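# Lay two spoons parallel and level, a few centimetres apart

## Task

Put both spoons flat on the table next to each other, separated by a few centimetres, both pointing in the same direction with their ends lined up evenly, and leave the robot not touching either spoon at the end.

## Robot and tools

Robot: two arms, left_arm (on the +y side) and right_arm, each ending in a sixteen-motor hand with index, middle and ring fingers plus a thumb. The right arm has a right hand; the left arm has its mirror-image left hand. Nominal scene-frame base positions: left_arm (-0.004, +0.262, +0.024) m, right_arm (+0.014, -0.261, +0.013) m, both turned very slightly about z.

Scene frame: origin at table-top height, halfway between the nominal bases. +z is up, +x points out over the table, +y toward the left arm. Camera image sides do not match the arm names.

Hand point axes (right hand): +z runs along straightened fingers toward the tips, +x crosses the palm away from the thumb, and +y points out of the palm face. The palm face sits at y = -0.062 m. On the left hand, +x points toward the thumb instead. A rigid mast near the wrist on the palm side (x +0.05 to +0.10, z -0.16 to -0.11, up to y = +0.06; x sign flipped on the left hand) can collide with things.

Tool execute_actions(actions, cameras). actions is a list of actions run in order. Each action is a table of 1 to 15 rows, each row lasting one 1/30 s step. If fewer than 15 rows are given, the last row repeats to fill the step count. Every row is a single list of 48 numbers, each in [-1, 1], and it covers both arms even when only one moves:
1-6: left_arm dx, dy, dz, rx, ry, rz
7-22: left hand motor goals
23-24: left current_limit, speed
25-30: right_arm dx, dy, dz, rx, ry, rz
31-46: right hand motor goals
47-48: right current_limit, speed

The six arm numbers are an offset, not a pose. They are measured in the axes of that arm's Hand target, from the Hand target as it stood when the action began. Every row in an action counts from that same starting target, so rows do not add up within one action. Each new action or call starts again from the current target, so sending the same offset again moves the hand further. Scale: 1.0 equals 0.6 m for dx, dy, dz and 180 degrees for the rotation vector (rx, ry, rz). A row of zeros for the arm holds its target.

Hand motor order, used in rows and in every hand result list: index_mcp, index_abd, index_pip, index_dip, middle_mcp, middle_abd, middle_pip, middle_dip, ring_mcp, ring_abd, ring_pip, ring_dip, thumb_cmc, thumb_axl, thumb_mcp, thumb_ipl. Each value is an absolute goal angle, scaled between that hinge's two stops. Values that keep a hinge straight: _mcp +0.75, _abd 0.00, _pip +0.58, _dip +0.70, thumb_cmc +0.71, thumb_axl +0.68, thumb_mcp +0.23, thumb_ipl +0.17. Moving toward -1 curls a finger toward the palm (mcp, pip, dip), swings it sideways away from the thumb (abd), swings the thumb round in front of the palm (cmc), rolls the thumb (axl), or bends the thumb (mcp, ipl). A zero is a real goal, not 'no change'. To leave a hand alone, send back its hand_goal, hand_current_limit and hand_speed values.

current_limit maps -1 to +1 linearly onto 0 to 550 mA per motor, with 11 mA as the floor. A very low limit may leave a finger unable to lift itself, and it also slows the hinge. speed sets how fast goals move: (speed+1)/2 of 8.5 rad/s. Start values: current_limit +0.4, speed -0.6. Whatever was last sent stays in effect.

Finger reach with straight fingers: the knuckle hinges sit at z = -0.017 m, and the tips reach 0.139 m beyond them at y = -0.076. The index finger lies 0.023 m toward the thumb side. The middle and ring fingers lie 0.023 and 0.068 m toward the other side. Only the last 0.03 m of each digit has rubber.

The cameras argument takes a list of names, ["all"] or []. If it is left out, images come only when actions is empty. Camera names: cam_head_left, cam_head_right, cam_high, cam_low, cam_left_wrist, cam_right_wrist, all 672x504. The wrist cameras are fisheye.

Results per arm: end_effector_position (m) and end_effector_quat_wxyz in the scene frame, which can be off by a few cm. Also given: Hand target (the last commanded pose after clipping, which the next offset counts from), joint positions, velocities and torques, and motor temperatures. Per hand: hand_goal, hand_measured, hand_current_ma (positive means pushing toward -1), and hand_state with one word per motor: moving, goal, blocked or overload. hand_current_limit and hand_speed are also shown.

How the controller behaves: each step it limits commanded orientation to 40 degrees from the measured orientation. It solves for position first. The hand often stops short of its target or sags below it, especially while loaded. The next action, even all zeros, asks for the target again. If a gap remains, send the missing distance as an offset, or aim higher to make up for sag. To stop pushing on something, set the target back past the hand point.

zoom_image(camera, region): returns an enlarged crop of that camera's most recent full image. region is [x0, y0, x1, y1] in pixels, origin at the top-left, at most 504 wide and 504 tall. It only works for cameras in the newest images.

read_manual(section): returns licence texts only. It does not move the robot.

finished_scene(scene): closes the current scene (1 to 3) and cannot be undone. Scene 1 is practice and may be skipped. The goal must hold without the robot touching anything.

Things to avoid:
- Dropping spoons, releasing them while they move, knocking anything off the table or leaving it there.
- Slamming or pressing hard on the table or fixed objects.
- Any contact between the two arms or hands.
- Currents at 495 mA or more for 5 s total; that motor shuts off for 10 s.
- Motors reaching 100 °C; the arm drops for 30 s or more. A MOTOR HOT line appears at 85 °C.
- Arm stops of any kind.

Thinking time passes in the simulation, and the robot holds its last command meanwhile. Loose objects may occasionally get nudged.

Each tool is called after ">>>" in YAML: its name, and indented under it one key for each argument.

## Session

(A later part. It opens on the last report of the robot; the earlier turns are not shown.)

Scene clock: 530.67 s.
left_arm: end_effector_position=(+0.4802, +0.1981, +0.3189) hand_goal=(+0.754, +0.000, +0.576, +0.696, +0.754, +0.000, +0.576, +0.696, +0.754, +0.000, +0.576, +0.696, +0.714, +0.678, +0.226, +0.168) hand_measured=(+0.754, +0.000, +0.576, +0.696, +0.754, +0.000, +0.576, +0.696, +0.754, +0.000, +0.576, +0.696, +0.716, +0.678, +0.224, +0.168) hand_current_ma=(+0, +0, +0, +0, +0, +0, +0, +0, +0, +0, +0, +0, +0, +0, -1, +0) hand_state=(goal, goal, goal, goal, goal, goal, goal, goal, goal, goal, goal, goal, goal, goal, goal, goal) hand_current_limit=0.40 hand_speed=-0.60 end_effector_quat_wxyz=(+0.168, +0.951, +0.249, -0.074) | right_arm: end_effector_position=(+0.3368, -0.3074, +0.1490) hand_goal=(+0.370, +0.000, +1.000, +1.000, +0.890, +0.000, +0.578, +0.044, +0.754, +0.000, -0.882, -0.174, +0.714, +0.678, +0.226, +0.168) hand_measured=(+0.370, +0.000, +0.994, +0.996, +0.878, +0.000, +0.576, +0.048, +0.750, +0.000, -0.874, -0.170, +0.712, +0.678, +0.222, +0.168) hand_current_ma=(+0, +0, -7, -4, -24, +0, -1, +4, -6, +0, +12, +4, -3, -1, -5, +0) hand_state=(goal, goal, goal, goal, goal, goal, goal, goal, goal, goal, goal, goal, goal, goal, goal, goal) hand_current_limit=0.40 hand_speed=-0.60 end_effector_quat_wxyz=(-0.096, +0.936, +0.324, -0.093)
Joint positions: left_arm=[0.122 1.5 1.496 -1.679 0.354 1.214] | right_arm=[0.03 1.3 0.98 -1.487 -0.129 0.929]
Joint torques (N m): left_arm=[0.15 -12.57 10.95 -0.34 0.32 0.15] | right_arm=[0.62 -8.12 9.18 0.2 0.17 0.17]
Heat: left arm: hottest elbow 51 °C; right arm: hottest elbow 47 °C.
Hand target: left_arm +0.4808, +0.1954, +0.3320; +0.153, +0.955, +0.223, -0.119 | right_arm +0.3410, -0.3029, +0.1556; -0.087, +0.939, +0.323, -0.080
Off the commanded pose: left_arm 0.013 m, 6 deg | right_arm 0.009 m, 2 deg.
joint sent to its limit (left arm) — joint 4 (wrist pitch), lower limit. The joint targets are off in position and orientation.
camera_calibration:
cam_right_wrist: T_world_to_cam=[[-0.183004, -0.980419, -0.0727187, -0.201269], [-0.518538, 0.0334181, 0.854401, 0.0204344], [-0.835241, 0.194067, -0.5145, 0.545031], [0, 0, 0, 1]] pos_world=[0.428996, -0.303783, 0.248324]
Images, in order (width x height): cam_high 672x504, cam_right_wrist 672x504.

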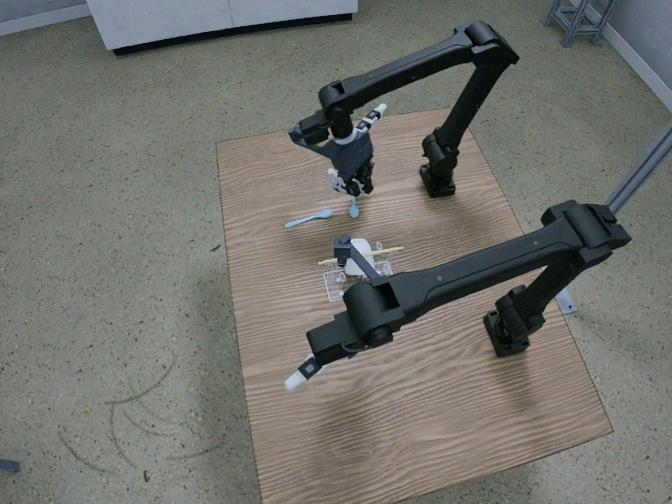

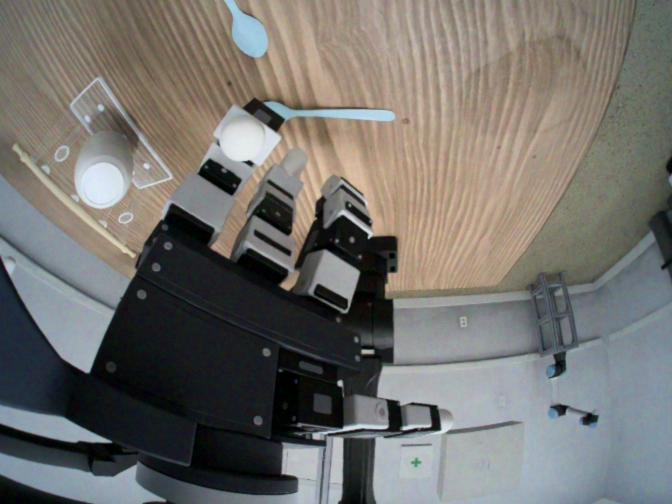

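>>> execute_actions:
  actions:
    - [[0,0,0,0,0,0,0.754,0,0.576,0.696,0.754,0,0.576,0.696,0.754,0,0.576,0.696,0.714,0.678,0.226,0.168,0.4,-0.6,-0.047,-0.0063,0.0188,-0.0268,0.028,0.1267,0.37,0,1.0,1.0,0.89,0,0.577,0.0435,0.754,0,-0.883,-0.174,0.714,0.678,0.226,0.168,0.2,-0.6]]
    - [[0,0,0,0,0,0,0.754,0,0.576,0.696,0.754,0,0.576,0.696,0.754,0,0.576,0.696,0.714,0.678,0.226,0.168,0.4,-0.6,-0.0477,0.0113,0.0147,-0.0268,0.028,0.1267,0.37,0,1.0,1.0,0.89,0,0.577,0.0435,0.754,0,-0.883,-0.174,0.714,0.678,0.226,0.168,0.2,-0.6]]
  cameras: ["cam_high","cam_right_wrist"]

>>> zoom_image:
  camera: "cam_right_wrist"
  region: [180, 40, 440, 240]

Scene clock: 599.17 s.
left_arm: end_effector_position=(+0.4802, +0.1981, +0.3189) hand_goal=(+0.754, +0.000, +0.576, +0.696, +0.754, +0.000, +0.576, +0.696, +0.754, +0.000, +0.576, +0.696, +0.714, +0.678, +0.226, +0.168) hand_measured=(+0.754, +0.000, +0.576, +0.696, +0.754, +0.000, +0.576, +0.696, +0.754, +0.000, +0.576, +0.696, +0.716, +0.678, +0.224, +0.168) hand_current_ma=(+0, +0, +0, +0, +0, +0, +0, +0, +0, +0, +0, +0, +0, +0, -1, +0) hand_state=(goal, goal, goal, goal, goal, goal, goal, goal, goal, goal, goal, goal, goal, goal, goal, goal) hand_current_limit=0.40 hand_speed=-0.60 end_effector_quat_wxyz=(+0.168, +0.951, +0.249, -0.074) | right_arm: end_effector_position=(+0.2819, -0.3281, +0.1338) hand_goal=(+0.370, +0.000, +1.000, +1.000, +0.890, +0.000, +0.578, +0.044, +0.754, +0.000, -0.882, -0.174, +0.714, +0.678, +0.226, +0.168) hand_measured=(+0.370, +0.000, +0.996, +0.996, +0.882, +0.000, +0.576, +0.048, +0.752, +0.000, -0.874, -0.170, +0.712, +0.678, +0.222, +0.168) hand_current_ma=(+0, +0, -5, -4, -13, +0, -1, +4, -1, +0, +11, +4, -3, -1, -5, +0) hand_state=(goal, goal, goal, goal, goal, goal, goal, goal, goal, goal, goal, goal, goal, goal, goal, goal) hand_current_limit=0.20 hand_speed=-0.60 end_effector_quat_wxyz=(-0.002, +0.998, -0.055, -0.023)
Joint positions: left_arm=[0.122 1.5 1.496 -1.679 0.354 1.214] | right_arm=[0.036 1.223 0.842 -1.235 -0.01 1.729]
Joint torques (N m): left_arm=[0.15 -12.57 10.95 -0.34 0.32 0.15] | right_arm=[-0.32 -7.12 9.61 0.55 0.29 0.13]
Heat: left arm: hottest elbow 52 °C; right arm: hottest elbow 44 °C.
Hand target: left_arm +0.4808, +0.1954, +0.3320; +0.153, +0.955, +0.223, -0.119 | right_arm +0.2879, -0.3296, +0.1406; +0.000, +0.998, -0.068, +0.000
Off the commanded pose: left_arm 0.013 m, 6 deg | right_arm 0.009 m, 3 deg.
joint sent to its limit (left arm) — joint 4 (wrist pitch), lower limit. The joint targets are off in position and orientation.
camera_calibration:
cam_right_wrist: T_world_to_cam=[[-0.814519, -0.578962, 0.0368988, 0.0624239], [-0.380388, 0.581011, 0.719536, 0.16444], [-0.438023, 0.572039, -0.693475, 0.531391], [0, 0, 0, 1]] pos_world=[0.346158, -0.363377, 0.247882]
Images, in order (width x height): cam_high 672x504, cam_right_wrist 672x504.

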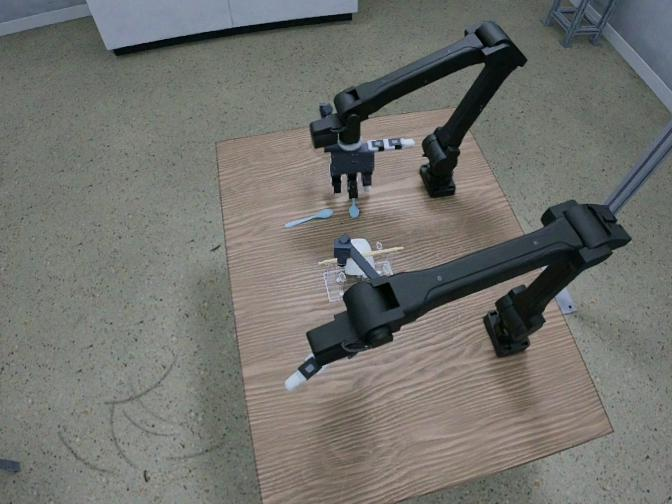

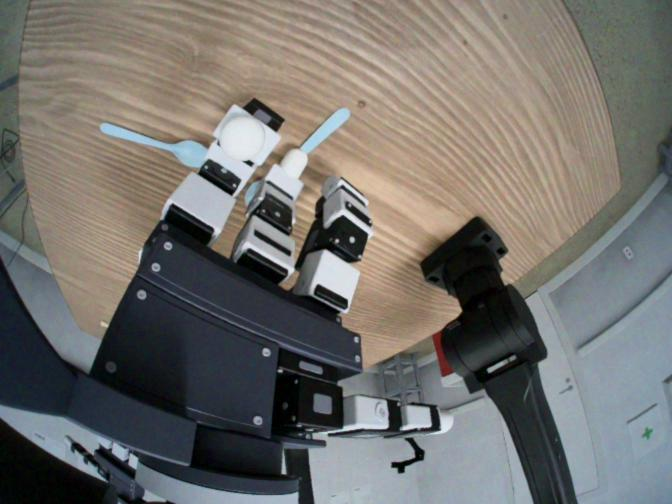

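Scaled by 1.938 from the camera's 672x504 image, which has a finer 960x720 frame.

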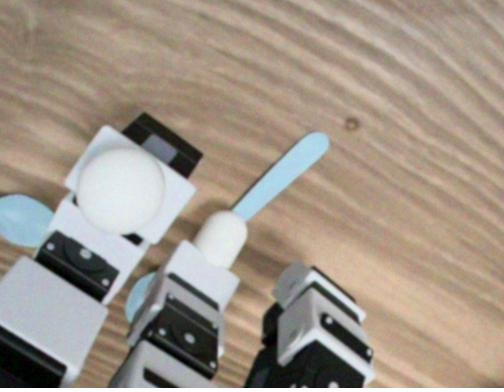

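>>> execute_actions:
  actions:
    - [[0,0,0,0,0,0,0.754,0,0.576,0.696,0.754,0,0.576,0.696,0.754,0,0.576,0.696,0.714,0.678,0.226,0.168,0.4,-0.6,0.0148,-0.015,0.026,0,0,0,0.37,0,1.0,1.0,0.89,0,0.577,0.0435,0.754,0,-0.883,-0.174,0.714,0.678,0.226,0.168,0,-0.6]]
  cameras: ["cam_low","cam_right_wrist"]

>>> zoom_image:
  camera: "cam_right_wrist"
  region: [180, 40, 440, 240]

>>> zoom_image:
  camera: "cam_low"
  region: [310, 250, 430, 350]

Scene clock: 637.93 s.
left_arm: end_effector_position=(+0.4802, +0.1981, +0.3189) hand_goal=(+0.754, +0.000, +0.576, +0.696, +0.754, +0.000, +0.576, +0.696, +0.754, +0.000, +0.576, +0.696, +0.714, +0.678, +0.226, +0.168) hand_measured=(+0.754, +0.000, +0.576, +0.696, +0.754, +0.000, +0.576, +0.696, +0.754, +0.000, +0.576, +0.696, +0.716, +0.678, +0.224, +0.168) hand_current_ma=(+0, +0, +0, +0, +0, +0, +0, +0, +0, +0, +0, +0, +0, +0, -1, +0) hand_state=(goal, goal, goal, goal, goal, goal, goal, goal, goal, goal, goal, goal, goal, goal, goal, goal) hand_current_limit=0.40 hand_speed=-0.60 end_effector_quat_wxyz=(+0.168, +0.951, +0.249, -0.074) | right_arm: end_effector_position=(+0.2903, -0.3260, +0.1250) hand_goal=(+0.370, +0.000, +1.000, +1.000, +0.890, +0.000, +0.578, +0.044, +0.754, +0.000, -0.882, -0.174, +0.714, +0.678, +0.226, +0.168) hand_measured=(+0.370, +0.000, +0.996, +0.996, +0.882, +0.000, +0.576, +0.048, +0.752, +0.000, -0.874, -0.170, +0.712, +0.678, +0.222, +0.168) hand_current_ma=(+0, +0, -5, -4, -13, +0, -1, +4, -1, +0, +11, +4, -3, -1, -5, +0) hand_state=(goal, goal, goal, goal, goal, goal, goal, goal, goal, goal, goal, goal, goal, goal, goal, goal) hand_current_limit=0.00 hand_speed=-0.60 end_effector_quat_wxyz=(-0.002, +0.998, -0.066, -0.010)
Joint positions: left_arm=[0.122 1.5 1.496 -1.679 0.354 1.214] | right_arm=[0.04 1.243 0.836 -1.183 -0.006 1.755]
Joint torques (N m): left_arm=[0.09 -12.57 10.95 -0.34 0.32 0.15] | right_arm=[1.2 -6.12 9.7 0.55 0.32 0.11]
Heat: left arm: hottest elbow 52 °C; right arm: hottest elbow 45 °C.
Hand target: left_arm +0.4808, +0.1954, +0.3320; +0.153, +0.955, +0.223, -0.119 | right_arm +0.2979, -0.3219, +0.1250; +0.000, +0.998, -0.068, +0.000
Off the commanded pose: left_arm 0.013 m, 6 deg | right_arm 0.009 m, 1 deg.
joint sent to its limit (left arm) — joint 4 (wrist pitch), lower limit. The joint targets are off in position and orientation.
camera_calibration:
cam_right_wrist: T_world_to_cam=[[-0.827383, -0.561378, 0.0170834, 0.082694], [-0.386448, 0.59111, 0.707988, 0.179207], [-0.407547, 0.579176, -0.706018, 0.522754], [0, 0, 0, 1]] pos_world=[0.350721, -0.362275, 0.240784]
Images, in order (width x height): cam_low 672x504, cam_right_wrist 672x504.

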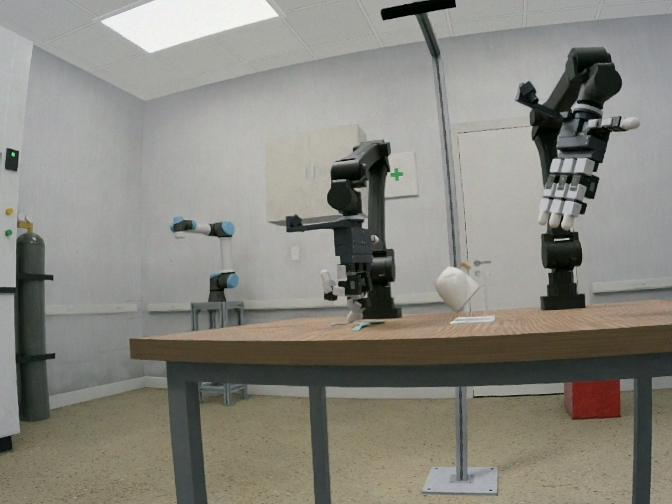

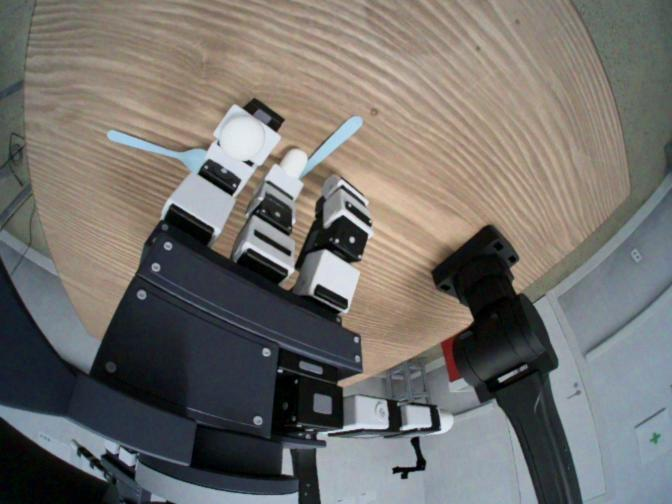

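Scaled by 1.938 from the camera's 672x504 image, which has a finer 960x720 frame.

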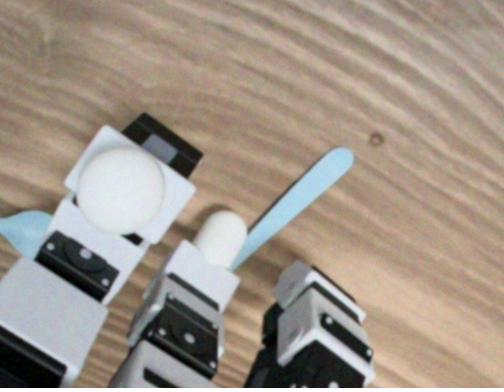

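Scaled by 4.200 from the camera's 672x504 image, which has a finer 960x720 frame.

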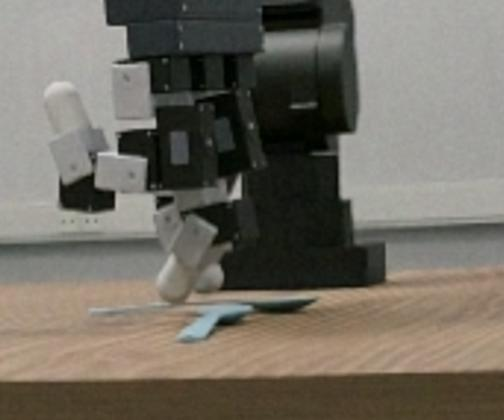

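>>> execute_actions:
  actions:
    - [[0,0,0,0,0,0,0.754,0,0.576,0.696,0.754,0,0.576,0.696,0.754,0,0.576,0.696,0.714,0.678,0.226,0.168,0.4,-0.6,-0.005,0.0007,0.0175,0,0,0,0.37,0,1.0,1.0,0.89,0,0.577,0.0435,0.754,0,-0.883,-0.174,0.714,0.678,0.226,0.168,0,-0.6]]
    - [[0,0,0,0,0,0,0.754,0,0.576,0.696,0.754,0,0.576,0.696,0.754,0,0.576,0.696,0.714,0.678,0.226,0.168,0.4,-0.6,0,0,0,0,0,0,0.37,-0.22,1.0,1.0,0.89,0.22,0.577,0.0435,0.754,0,-0.883,-0.174,0.714,0.678,0.226,0.168,-0.2,-0.8]]
  cameras: ["cam_low","cam_right_wrist"]

>>> zoom_image:
  camera: "cam_right_wrist"
  region: [180, 40, 440, 240]

>>> zoom_image:
  camera: "cam_low"
  region: [310, 250, 430, 350]

Scene clock: 666.30 s.
left_arm: end_effector_position=(+0.4802, +0.1981, +0.3189) hand_goal=(+0.754, +0.000, +0.576, +0.696, +0.754, +0.000, +0.576, +0.696, +0.754, +0.000, +0.576, +0.696, +0.714, +0.678, +0.226, +0.168) hand_measured=(+0.754, +0.000, +0.576, +0.696, +0.754, +0.000, +0.576, +0.696, +0.754, +0.000, +0.576, +0.696, +0.716, +0.678, +0.224, +0.168) hand_current_ma=(+0, +0, +0, +0, +0, +0, +0, +0, +0, +0, +0, +0, +0, +0, -1, +0) hand_state=(goal, goal, goal, goal, goal, goal, goal, goal, goal, goal, goal, goal, goal, goal, goal, goal) hand_current_limit=0.40 hand_speed=-0.60 end_effector_quat_wxyz=(+0.168, +0.951, +0.249, -0.074) | right_arm: end_effector_position=(+0.2900, -0.3258, +0.1167) hand_goal=(+0.370, -0.220, +1.000, +1.000, +0.890, +0.220, +0.578, +0.044, +0.754, +0.000, -0.882, -0.174, +0.714, +0.678, +0.226, +0.168) hand_measured=(+0.370, -0.134, +1.000, +1.000, +0.888, +0.116, +0.574, +0.040, +0.752, +0.000, -0.874, -0.170, +0.712, +0.678, +0.222, +0.168) hand_current_ma=(+0, +220, +0, +0, -1, -220, -6, -7, -1, +0, +11, +4, -2, -1, -5, +0) hand_state=(goal, blocked, goal, goal, goal, blocked, goal, goal, goal, goal, goal, goal, goal, goal, goal, goal) hand_current_limit=-0.20 hand_speed=-0.80 end_effector_quat_wxyz=(-0.002, +0.998, -0.066, -0.005)
Joint positions: left_arm=[0.122 1.5 1.496 -1.679 0.354 1.214] | right_arm=[0.042 1.245 0.814 -1.15 -0.005 1.756]
Joint torques (N m): left_arm=[0.09 -12.63 10.93 -0.34 0.32 0.15] | right_arm=[0.67 -4.95 8.98 0.65 0.23 0.09]
Heat: left arm: hottest elbow 52 °C; right arm: hottest elbow 45 °C.
Hand target: left_arm +0.4808, +0.1954, +0.3320; +0.153, +0.955, +0.223, -0.119 | right_arm +0.2949, -0.3219, +0.1145; +0.000, +0.998, -0.068, +0.000
Off the commanded pose: left_arm 0.013 m, 6 deg | right_arm 0.007 m, 1 deg.
joint sent to its limit (left arm) — joint 4 (wrist pitch), lower limit. The joint targets are off in position and orientation.
camera_calibration:
cam_right_wrist: T_world_to_cam=[[-0.82752, -0.56137, 0.00864588, 0.0836908], [-0.394132, 0.591823, 0.70314, 0.187866], [-0.399838, 0.578455, -0.710999, 0.514775], [0, 0, 0, 1]] pos_world=[0.349126, -0.361976, 0.233185]
Images, in order (width x height): cam_low 672x504, cam_right_wrist 672x504.

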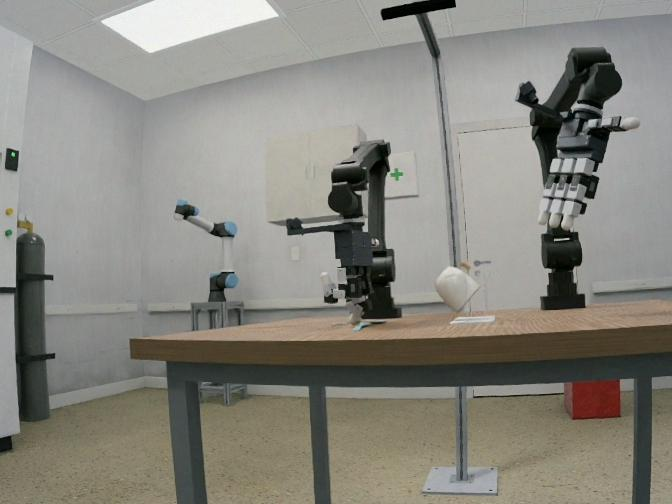

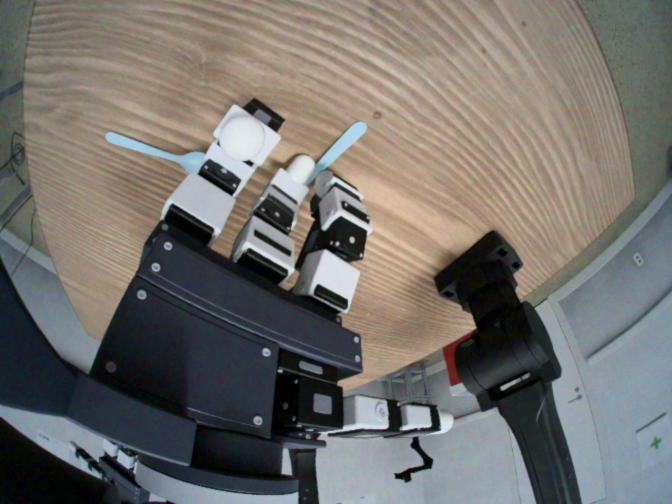

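Scaled by 1.938 from the camera's 672x504 image, which has a finer 960x720 frame.

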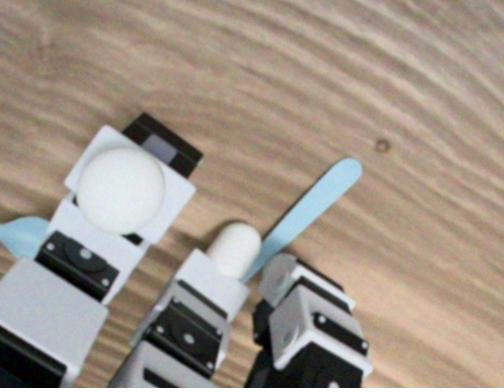

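Scaled by 4.200 from the camera's 672x504 image, which has a finer 960x720 frame.

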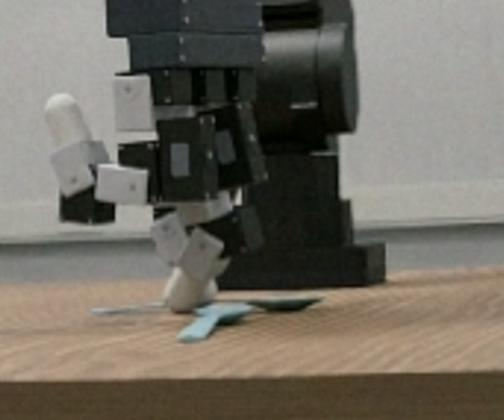

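>>> execute_actions:
  actions:
    - [[0,0,0,0,0,0,0.754,0,0.576,0.696,0.754,0,0.576,0.696,0.754,0,0.576,0.696,0.714,0.678,0.226,0.168,0.4,-0.6,0.028,0.0052,0,0,0,-0.075,0.37,-0.22,1.0,1.0,0.89,0.22,0.577,0.0435,0.754,0,-0.883,-0.174,0.714,0.678,0.226,0.168,-0.2,-0.8]]
    - [[0,0,0,0,0,0,0.754,0,0.576,0.696,0.754,0,0.576,0.696,0.754,0,0.576,0.696,0.714,0.678,0.226,0.168,0.4,-0.6,0.026,0.0052,0,0,0,-0.075,0.37,-0.22,1.0,1.0,0.89,0.22,0.577,0.0435,0.754,0,-0.883,-0.174,0.714,0.678,0.226,0.168,-0.2,-0.8]]
    - [[0,0,0,0,0,0,0.754,0,0.576,0.696,0.754,0,0.576,0.696,0.754,0,0.576,0.696,0.714,0.678,0.226,0.168,0.4,-0.6,0.0242,0.0047,0,0,0,-0.075,0.37,-0.22,1.0,1.0,0.89,0.22,0.577,0.0435,0.754,0,-0.883,-0.174,0.714,0.678,0.226,0.168,-0.2,-0.8]]
    - [[0,0,0,0,0,0,0.754,0,0.576,0.696,0.754,0,0.576,0.696,0.754,0,0.576,0.696,0.714,0.678,0.226,0.168,0.4,-0.6,0.0223,0.0038,0,0,0,-0.075,0.37,-0.22,1.0,1.0,0.89,0.22,0.577,0.0435,0.754,0,-0.883,-0.174,0.714,0.678,0.226,0.168,-0.2,-0.8]]
  cameras: ["cam_right_wrist","cam_high"]

>>> zoom_image:
  camera: "cam_high"
  region: [270, 130, 430, 250]

Scene clock: 752.13 s.
left_arm: end_effector_position=(+0.4802, +0.1981, +0.3189) hand_goal=(+0.754, +0.000, +0.576, +0.696, +0.754, +0.000, +0.576, +0.696, +0.754, +0.000, +0.576, +0.696, +0.714, +0.678, +0.226, +0.168) hand_measured=(+0.754, +0.000, +0.576, +0.696, +0.754, +0.000, +0.576, +0.696, +0.754, +0.000, +0.576, +0.696, +0.716, +0.678, +0.224, +0.168) hand_current_ma=(+0, +0, +0, +0, +0, +0, +0, +0, +0, +0, +0, +0, +0, +0, -1, +0) hand_state=(goal, goal, goal, goal, goal, goal, goal, goal, goal, goal, goal, goal, goal, goal, goal, goal) hand_current_limit=0.40 hand_speed=-0.60 end_effector_quat_wxyz=(+0.168, +0.951, +0.249, -0.074) | right_arm: end_effector_position=(+0.3546, -0.3155, +0.1168) hand_goal=(+0.370, -0.220, +1.000, +1.000, +0.890, +0.220, +0.578, +0.044, +0.754, +0.000, -0.882, -0.174, +0.714, +0.678, +0.226, +0.168) hand_measured=(+0.410, -0.134, +1.000, +1.000, +0.868, +0.116, +0.560, +0.030, +0.752, +0.000, -0.874, -0.170, +0.712, +0.678, +0.222, +0.168) hand_current_ma=(+109, +220, +0, +0, -48, -220, -35, -25, -1, +0, +11, +4, -1, -1, -5, +0) hand_state=(blocked, blocked, goal, goal, blocked, blocked, goal, goal, goal, goal, goal, goal, goal, goal, goal, goal) hand_current_limit=-0.20 hand_speed=-0.80 end_effector_quat_wxyz=(-0.001, +0.922, +0.388, +0.000)
Joint positions: left_arm=[0.122 1.5 1.496 -1.679 0.354 1.214] | right_arm=[0.062 1.199 0.777 -1.15 -0.002 0.846]
Joint torques (N m): left_arm=[0.15 -12.57 10.95 -0.34 0.32 0.15] | right_arm=[-1.03 -5.66 8.23 0.18 0.12 -0.25]
Heat: left arm: hottest elbow 52 °C; right arm: hottest elbow 43 °C.
Hand target: left_arm +0.4808, +0.1954, +0.3320; +0.153, +0.955, +0.223, -0.119 | right_arm +0.3541, -0.3214, +0.1145; +0.000, +0.920, +0.392, +0.000
Off the commanded pose: left_arm 0.013 m, 6 deg | right_arm 0.006 m, 1 deg.
joint sent to its limit (left arm) — joint 4 (wrist pitch), lower limit. The joint targets are off in position and orientation.
camera_calibration:
cam_right_wrist: T_world_to_cam=[[-0.0451248, -0.99898, 0.00152311, -0.271759], [-0.716404, 0.0334231, 0.696885, 0.146035], [-0.696225, 0.0303557, -0.717181, 0.46759], [0, 0, 0, 1]] pos_world=[0.417904, -0.290557, 0.233991]
Images, in order (width x height): cam_high 672x504, cam_right_wrist 672x504.

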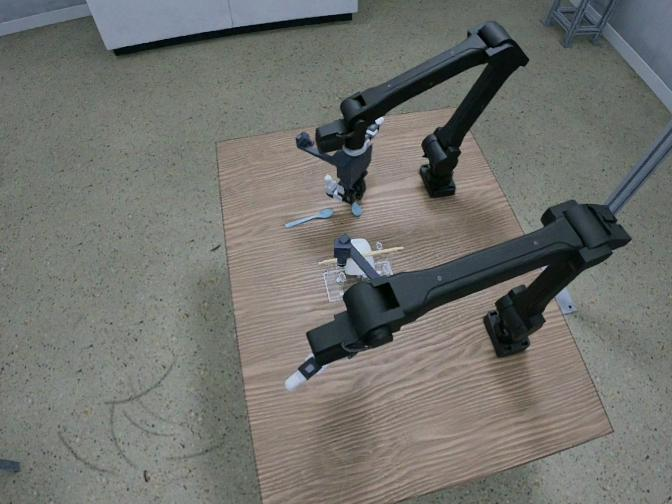

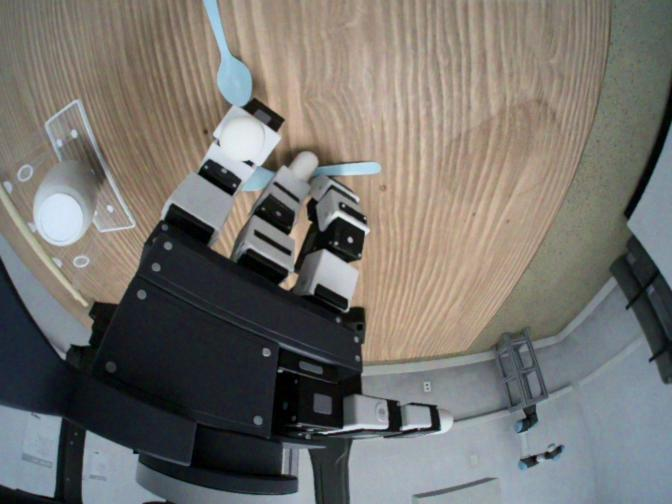

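Scaled by 3.150 from the camera's 672x504 image, which has a finer 960x720 frame.

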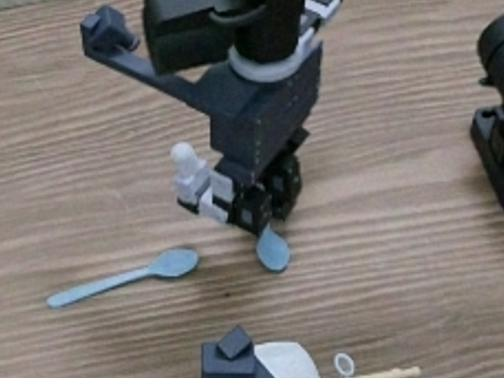

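>>> execute_actions:
  actions:
    - [[0,0,0,0,0,0,0.754,0,0.576,0.696,0.754,0,0.576,0.696,0.754,0,0.576,0.696,0.714,0.678,0.226,0.168,0.4,-0.6,0,0,0,0,0,0,0.37,0,1.0,1.0,0.89,0,0.577,0.0435,0.754,0,-0.883,-0.174,0.714,0.678,0.226,0.168,0,-0.8]]
    - [[0,0,0,0,0,0,0.754,0,0.576,0.696,0.754,0,0.576,0.696,0.754,0,0.576,0.696,0.714,0.678,0.226,0.168,0.4,-0.6,0,0,-0.06,0,0,0,0.37,0,1.0,1.0,0.89,0,0.577,0.0435,0.754,0,-0.883,-0.174,0.714,0.678,0.226,0.168,0,-0.8]]
    - [[0,0,0,0,0,0,0.754,0,0.576,0.696,0.754,0,0.576,0.696,0.754,0,0.576,0.696,0.714,0.678,0.226,0.168,0.4,-0.6,-0.056,0.0213,0,0,0,0.0861,0.37,0,1.0,1.0,0.89,0,0.577,0.0435,0.754,0,-0.883,-0.174,0.714,0.678,0.226,0.168,0,-0.8]]
    - [[0,0,0,0,0,0,0.754,0,0.576,0.696,0.754,0,0.576,0.696,0.754,0,0.576,0.696,0.714,0.678,0.226,0.168,0.4,-0.6,-0.0482,0.027,0,0,0,0.0861,0.37,0,1.0,1.0,0.89,0,0.577,0.0435,0.754,0,-0.883,-0.174,0.714,0.678,0.226,0.168,0,-0.8]]
    - [[0,0,0,0,0,0,0.754,0,0.576,0.696,0.754,0,0.576,0.696,0.754,0,0.576,0.696,0.714,0.678,0.226,0.168,0.4,-0.6,0,0,0.045,0,0,0,0.37,0,1.0,1.0,0.89,0,0.577,0.0435,0.754,0,-0.883,-0.174,0.714,0.678,0.226,0.168,0,-0.8]]
  cameras: ["cam_right_wrist"]

>>> zoom_image:
  camera: "cam_right_wrist"
  region: [180, 40, 440, 240]

Scene clock: 887.87 s.
left_arm: end_effector_position=(+0.4802, +0.1981, +0.3189) hand_goal=(+0.754, +0.000, +0.576, +0.696, +0.754, +0.000, +0.576, +0.696, +0.754, +0.000, +0.576, +0.696, +0.714, +0.678, +0.226, +0.168) hand_measured=(+0.754, +0.000, +0.576, +0.696, +0.754, +0.000, +0.576, +0.696, +0.754, +0.000, +0.576, +0.696, +0.716, +0.678, +0.224, +0.168) hand_current_ma=(+0, +0, +0, +0, +0, +0, +0, +0, +0, +0, +0, +0, +0, +0, -1, +0) hand_state=(goal, goal, goal, goal, goal, goal, goal, goal, goal, goal, goal, goal, goal, goal, goal, goal) hand_current_limit=0.40 hand_speed=-0.60 end_effector_quat_wxyz=(+0.168, +0.951, +0.249, -0.074) | right_arm: end_effector_position=(+0.3182, -0.3787, +0.1224) hand_goal=(+0.370, +0.000, +1.000, +1.000, +0.890, +0.000, +0.578, +0.044, +0.754, +0.000, -0.882, -0.174, +0.714, +0.678, +0.226, +0.168) hand_measured=(+0.374, -0.002, +1.000, +1.000, +0.886, +0.002, +0.574, +0.042, +0.754, +0.000, -0.874, -0.170, +0.712, +0.678, +0.222, +0.168) hand_current_ma=(+6, -3, +0, +0, -7, +2, -3, -3, +0, +0, +11, +4, -1, -1, -6, +0) hand_state=(goal, goal, goal, goal, goal, goal, goal, goal, goal, goal, goal, goal, goal, goal, goal, goal) hand_current_limit=0.00 hand_speed=-0.80 end_effector_quat_wxyz=(-0.005, +0.989, +0.146, -0.010)
Joint positions: left_arm=[0.122 1.5 1.496 -1.679 0.354 1.214] | right_arm=[-0.11 1.225 0.816 -1.183 -0.005 1.179]
Joint torques (N m): left_arm=[0.15 -12.57 10.95 -0.34 0.32 0.15] | right_arm=[-0.62 -5.54 9.74 0.68 0.31 0.13]
Motor temperatures (°C): left_arm=[32 38 53 27 31 27] | right_arm=[30 29 42 29 29 30]
Heat: left arm: hottest elbow 53 °C; right arm: hottest elbow 42 °C.
Hand target: left_arm +0.4808, +0.1954, +0.3320; +0.153, +0.955, +0.223, -0.119 | right_arm +0.3234, -0.3832, +0.1235; +0.000, +0.991, +0.132, +0.000
Off the commanded pose: left_arm 0.013 m, 6 deg | right_arm 0.007 m, 2 deg.
joint sent to its limit (left arm) — joint 4 (wrist pitch), lower limit. The joint targets are off in position and orientation.
camera_calibration:
cam_right_wrist: T_world_to_cam=[[-0.522448, -0.85263, 0.00832711, -0.130093], [-0.595627, 0.371923, 0.71197, 0.206095], [-0.610144, 0.367007, -0.702161, 0.546472], [0, 0, 0, 1]] pos_world=[0.388215, -0.388132, 0.238061]
Images, in order (width x height): cam_right_wrist 672x504.

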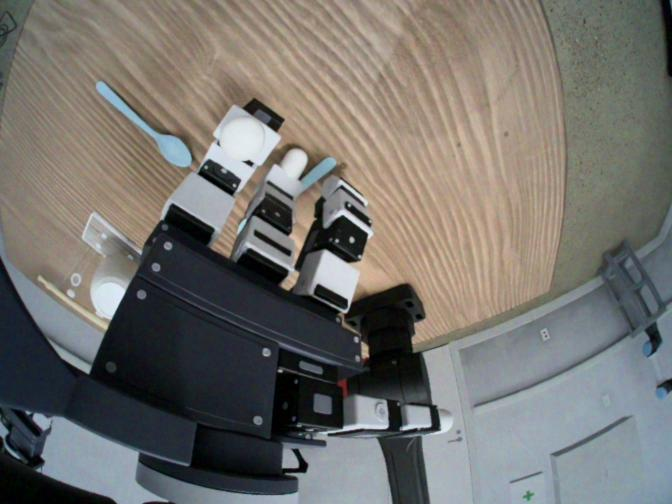

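Scaled by 1.938 from the camera's 672x504 image, which has a finer 960x720 frame.

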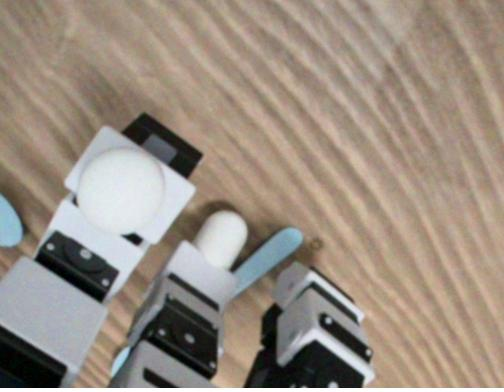

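>>> execute_actions:
  actions:
    - [[0,0,0,0,0,0,0.754,0,0.576,0.696,0.754,0,0.576,0.696,0.754,0,0.576,0.696,0.714,0.678,0.226,0.168,0.4,-0.6,-0.0064,-0.0017,0.0158,0,0,0,0.37,0,1.0,1.0,0.89,0,0.577,0.0435,0.754,0,-0.883,-0.174,0.714,0.678,0.226,0.168,0,-0.8]]
    - [[0,0,0,0,0,0,0.754,0,0.576,0.696,0.754,0,0.576,0.696,0.754,0,0.576,0.696,0.714,0.678,0.226,0.168,0.4,-0.6,0,0,0,0,0,0,0.37,-0.2,1.0,1.0,0.89,0.2,0.577,0.0435,0.754,0,-0.883,-0.174,0.714,0.678,0.226,0.168,-0.4,-0.8]]
    - [[0,0,0,0,0,0,0.754,0,0.576,0.696,0.754,0,0.576,0.696,0.754,0,0.576,0.696,0.714,0.678,0.226,0.168,0.4,-0.6,0.0699,0.0011,0,0,0,-0.0556,0.37,-0.2,1.0,1.0,0.89,0.2,0.577,0.0435,0.754,0,-0.883,-0.174,0.714,0.678,0.226,0.168,-0.4,-0.8]]
    - [[0,0,0,0,0,0,0.754,0,0.576,0.696,0.754,0,0.576,0.696,0.754,0,0.576,0.696,0.714,0.678,0.226,0.168,0.4,-0.6,0.0686,0.0098,0,0,0,-0.0556,0.37,-0.2,1.0,1.0,0.89,0.2,0.577,0.0435,0.754,0,-0.883,-0.174,0.714,0.678,0.226,0.168,-0.4,-0.8]]
  cameras: ["cam_right_wrist","cam_high"]

>>> zoom_image:
  camera: "cam_right_wrist"
  region: [180, 40, 440, 240]

>>> zoom_image:
  camera: "cam_high"
  region: [270, 130, 430, 250]

Scene clock: 936.80 s.
left_arm: end_effector_position=(+0.4802, +0.1981, +0.3189) hand_goal=(+0.754, +0.000, +0.576, +0.696, +0.754, +0.000, +0.576, +0.696, +0.754, +0.000, +0.576, +0.696, +0.714, +0.678, +0.226, +0.168) hand_measured=(+0.754, +0.000, +0.576, +0.696, +0.754, +0.000, +0.576, +0.696, +0.754, +0.000, +0.576, +0.696, +0.716, +0.678, +0.224, +0.168) hand_current_ma=(+0, +0, +0, +0, +0, +0, +0, +0, +0, +0, +0, +0, +0, +0, -1, +0) hand_state=(goal, goal, goal, goal, goal, goal, goal, goal, goal, goal, goal, goal, goal, goal, goal, goal) hand_current_limit=0.40 hand_speed=-0.60 end_effector_quat_wxyz=(+0.168, +0.951, +0.249, -0.074) | right_arm: end_effector_position=(+0.3786, -0.3630, +0.1165) hand_goal=(+0.370, -0.200, +1.000, +1.000, +0.890, +0.200, +0.578, +0.044, +0.754, +0.000, -0.882, -0.174, +0.714, +0.678, +0.226, +0.168) hand_measured=(+0.380, -0.142, +1.000, +1.000, +0.898, +0.134, +0.574, +0.032, +0.754, +0.000, -0.874, -0.170, +0.712, +0.678, +0.222, +0.168) hand_current_ma=(+16, +139, +0, +0, +13, -162, -4, -20, +0, +0, +11, +4, -1, -1, -6, +0) hand_state=(goal, blocked, goal, goal, goal, blocked, goal, goal, goal, goal, goal, goal, goal, goal, goal, goal) hand_current_limit=-0.40 hand_speed=-0.80 end_effector_quat_wxyz=(+0.001, +0.957, +0.289, -0.012)
Joint positions: left_arm=[0.122 1.5 1.496 -1.679 0.354 1.214] | right_arm=[-0.059 1.327 0.886 -1.151 0.009 0.937]
Joint torques (N m): left_arm=[0.09 -12.57 10.95 -0.32 0.32 0.15] | right_arm=[0.91 -4.72 11.28 1.18 -0.05 -0.27]
Heat: left arm: hottest elbow 53 °C; right arm: hottest elbow 42 °C.
Hand target: left_arm +0.4808, +0.1954, +0.3320; +0.153, +0.955, +0.223, -0.119 | right_arm +0.3998, -0.3607, +0.1140; +0.000, +0.953, +0.302, +0.000
Off the commanded pose: left_arm 0.013 m, 6 deg | right_arm 0.021 m, 2 deg.
joint sent to its limit (left arm) — joint 4 (wrist pitch), lower limit. The joint targets are off in position and orientation.
camera_calibration:
cam_right_wrist: T_world_to_cam=[[-0.253686, -0.967146, 0.0165079, -0.229257], [-0.677779, 0.189908, 0.710317, 0.205616], [-0.690115, 0.169009, -0.703688, 0.532118], [0, 0, 0, 1]] pos_world=[0.448426, -0.350706, 0.232177]
Images, in order (width x height): cam_high 672x504, cam_right_wrist 672x504.

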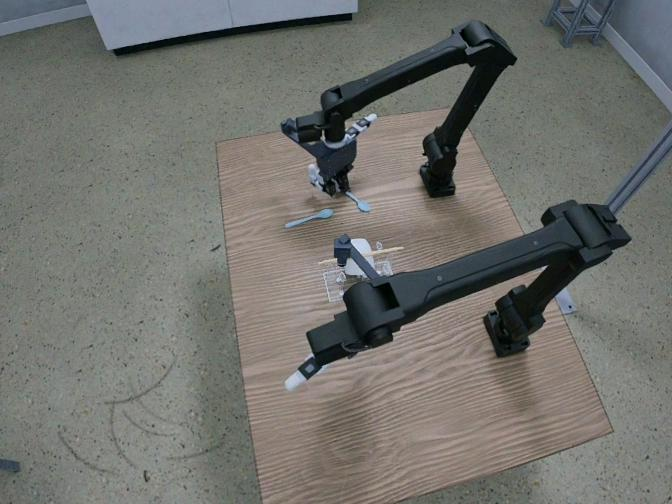

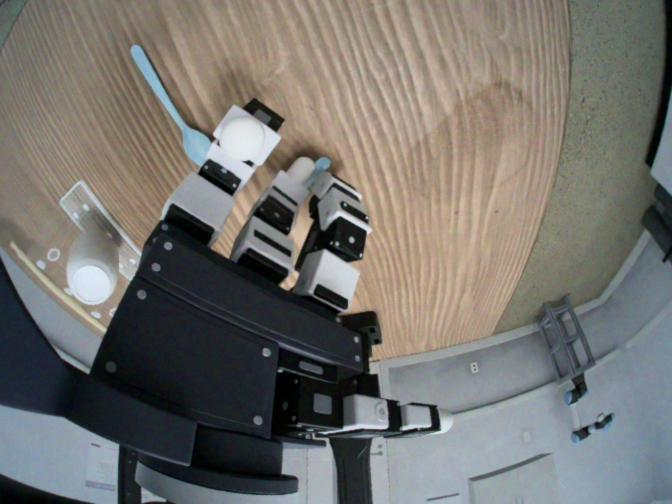

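Scaled by 1.938 from the camera's 672x504 image, which has a finer 960x720 frame.

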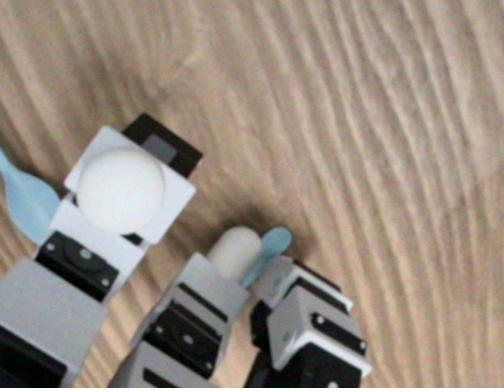

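Scaled by 3.150 from the camera's 672x504 image, which has a finer 960x720 frame.

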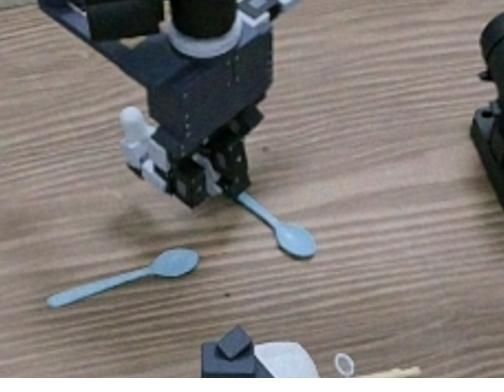

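>>> execute_actions:
  actions:
    - [[0,0,0,0,0,0,0.754,0,0.576,0.696,0.754,0,0.576,0.696,0.754,0,0.576,0.696,0.714,0.678,0.226,0.168,0.4,-0.6,0.0652,0.0273,0,0,0,-0.0572,0.37,-0.2,1.0,1.0,0.89,0.2,0.577,0.0435,0.754,0,-0.883,-0.174,0.714,0.678,0.226,0.168,-0.4,-0.8]]
    - [[0,0,0,0,0,0,0.754,0,0.576,0.696,0.754,0,0.576,0.696,0.754,0,0.576,0.696,0.714,0.678,0.226,0.168,0.4,-0.6,0.0592,0.0348,0,0,0,-0.0572,0.37,-0.2,1.0,1.0,0.89,0.2,0.577,0.0435,0.754,0,-0.883,-0.174,0.714,0.678,0.226,0.168,-0.4,-0.8]]
    - [[0,0,0,0,0,0,0.754,0,0.576,0.696,0.754,0,0.576,0.696,0.754,0,0.576,0.696,0.714,0.678,0.226,0.168,0.4,-0.6,0.055,0.0388,0,0,0,-0.0572,0.37,-0.2,1.0,1.0,0.89,0.2,0.577,0.0435,0.754,0,-0.883,-0.174,0.714,0.678,0.226,0.168,-0.4,-0.8]]
  cameras: ["cam_right_wrist","cam_high"]

>>> zoom_image:
  camera: "cam_high"
  region: [270, 130, 430, 250]

Scene clock: 978.13 s.
left_arm: end_effector_position=(+0.4802, +0.1981, +0.3189) hand_goal=(+0.754, +0.000, +0.576, +0.696, +0.754, +0.000, +0.576, +0.696, +0.754, +0.000, +0.576, +0.696, +0.714, +0.678, +0.226, +0.168) hand_measured=(+0.754, +0.000, +0.576, +0.696, +0.754, +0.000, +0.576, +0.696, +0.754, +0.000, +0.576, +0.696, +0.716, +0.678, +0.224, +0.168) hand_current_ma=(+0, +0, +0, +0, +0, +0, +0, +0, +0, +0, +0, +0, +0, +0, -1, +0) hand_state=(goal, goal, goal, goal, goal, goal, goal, goal, goal, goal, goal, goal, goal, goal, goal, goal) hand_current_limit=0.40 hand_speed=-0.60 end_effector_quat_wxyz=(+0.168, +0.951, +0.249, -0.074) | right_arm: end_effector_position=(+0.5013, -0.3289, +0.1187) hand_goal=(+0.370, -0.200, +1.000, +1.000, +0.890, +0.200, +0.578, +0.044, +0.754, +0.000, -0.882, -0.174, +0.714, +0.678, +0.226, +0.168) hand_measured=(+0.386, -0.142, +1.000, +1.000, +0.898, +0.134, +0.576, +0.032, +0.754, +0.000, -0.874, -0.170, +0.712, +0.678, +0.222, +0.168) hand_current_ma=(+35, +139, +0, +0, +15, -162, -2, -20, +0, +0, +11, +4, -1, -1, -6, +0) hand_state=(goal, blocked, goal, goal, goal, blocked, goal, goal, goal, goal, goal, goal, goal, goal, goal, goal) hand_current_limit=-0.40 hand_speed=-0.80 end_effector_quat_wxyz=(-0.001, +0.845, +0.534, -0.003)
Joint positions: left_arm=[0.122 1.5 1.496 -1.679 0.354 1.214] | right_arm=[-0.035 1.528 1.103 -1.151 0.001 0.42]
Joint torques (N m): left_arm=[0.15 -12.57 10.93 -0.34 0.32 0.15] | right_arm=[0.44 -8 11.67 0.54 0 -0.24]
Heat: left arm: hottest elbow 53 °C; right arm: hottest elbow 45 °C.
Hand target: left_arm +0.4808, +0.1954, +0.3320; +0.153, +0.955, +0.223, -0.119 | right_arm +0.5188, -0.3266, +0.1141; +0.000, +0.838, +0.545, +0.000
Off the commanded pose: left_arm 0.013 m, 6 deg | right_arm 0.018 m, 2 deg.
joint sent to its limit (left arm) — joint 4 (wrist pitch), lower limit. The joint targets are off in position and orientation.
camera_calibration:
cam_right_wrist: T_world_to_cam=[[0.280791, -0.959765, 0.00267756, -0.429179], [-0.68482, -0.198397, 0.701185, 0.157631], [-0.672442, -0.19872, -0.712974, 0.483833], [0, 0, 0, 1]] pos_world=[0.553809, -0.28449, 0.235581]
Images, in order (width x height): cam_high 672x504, cam_right_wrist 672x504.

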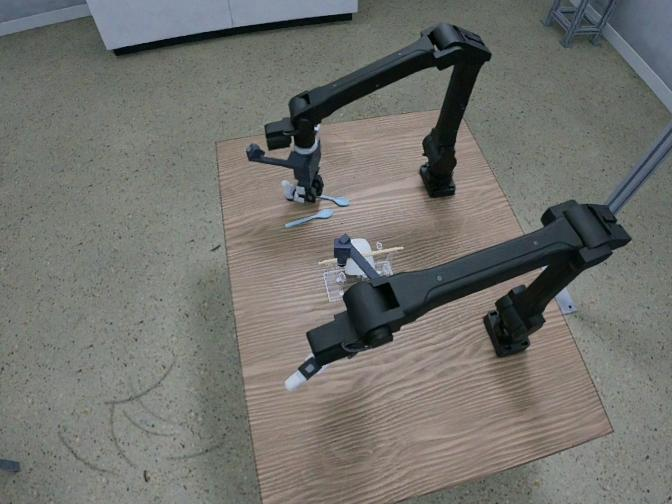

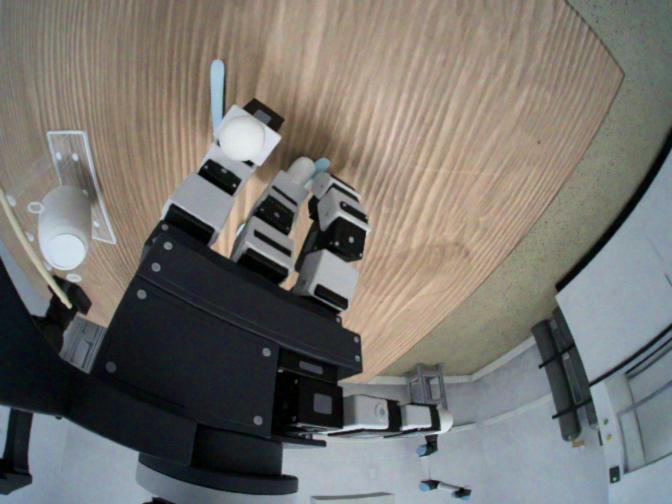

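Scaled by 3.150 from the camera's 672x504 image, which has a finer 960x720 frame.

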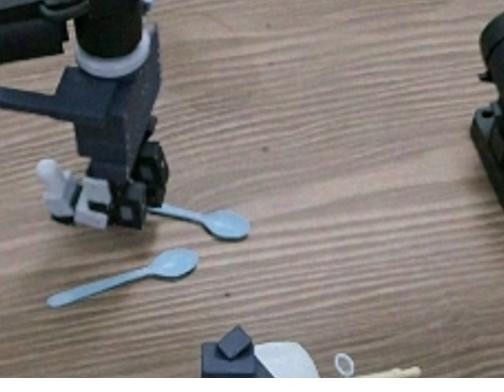

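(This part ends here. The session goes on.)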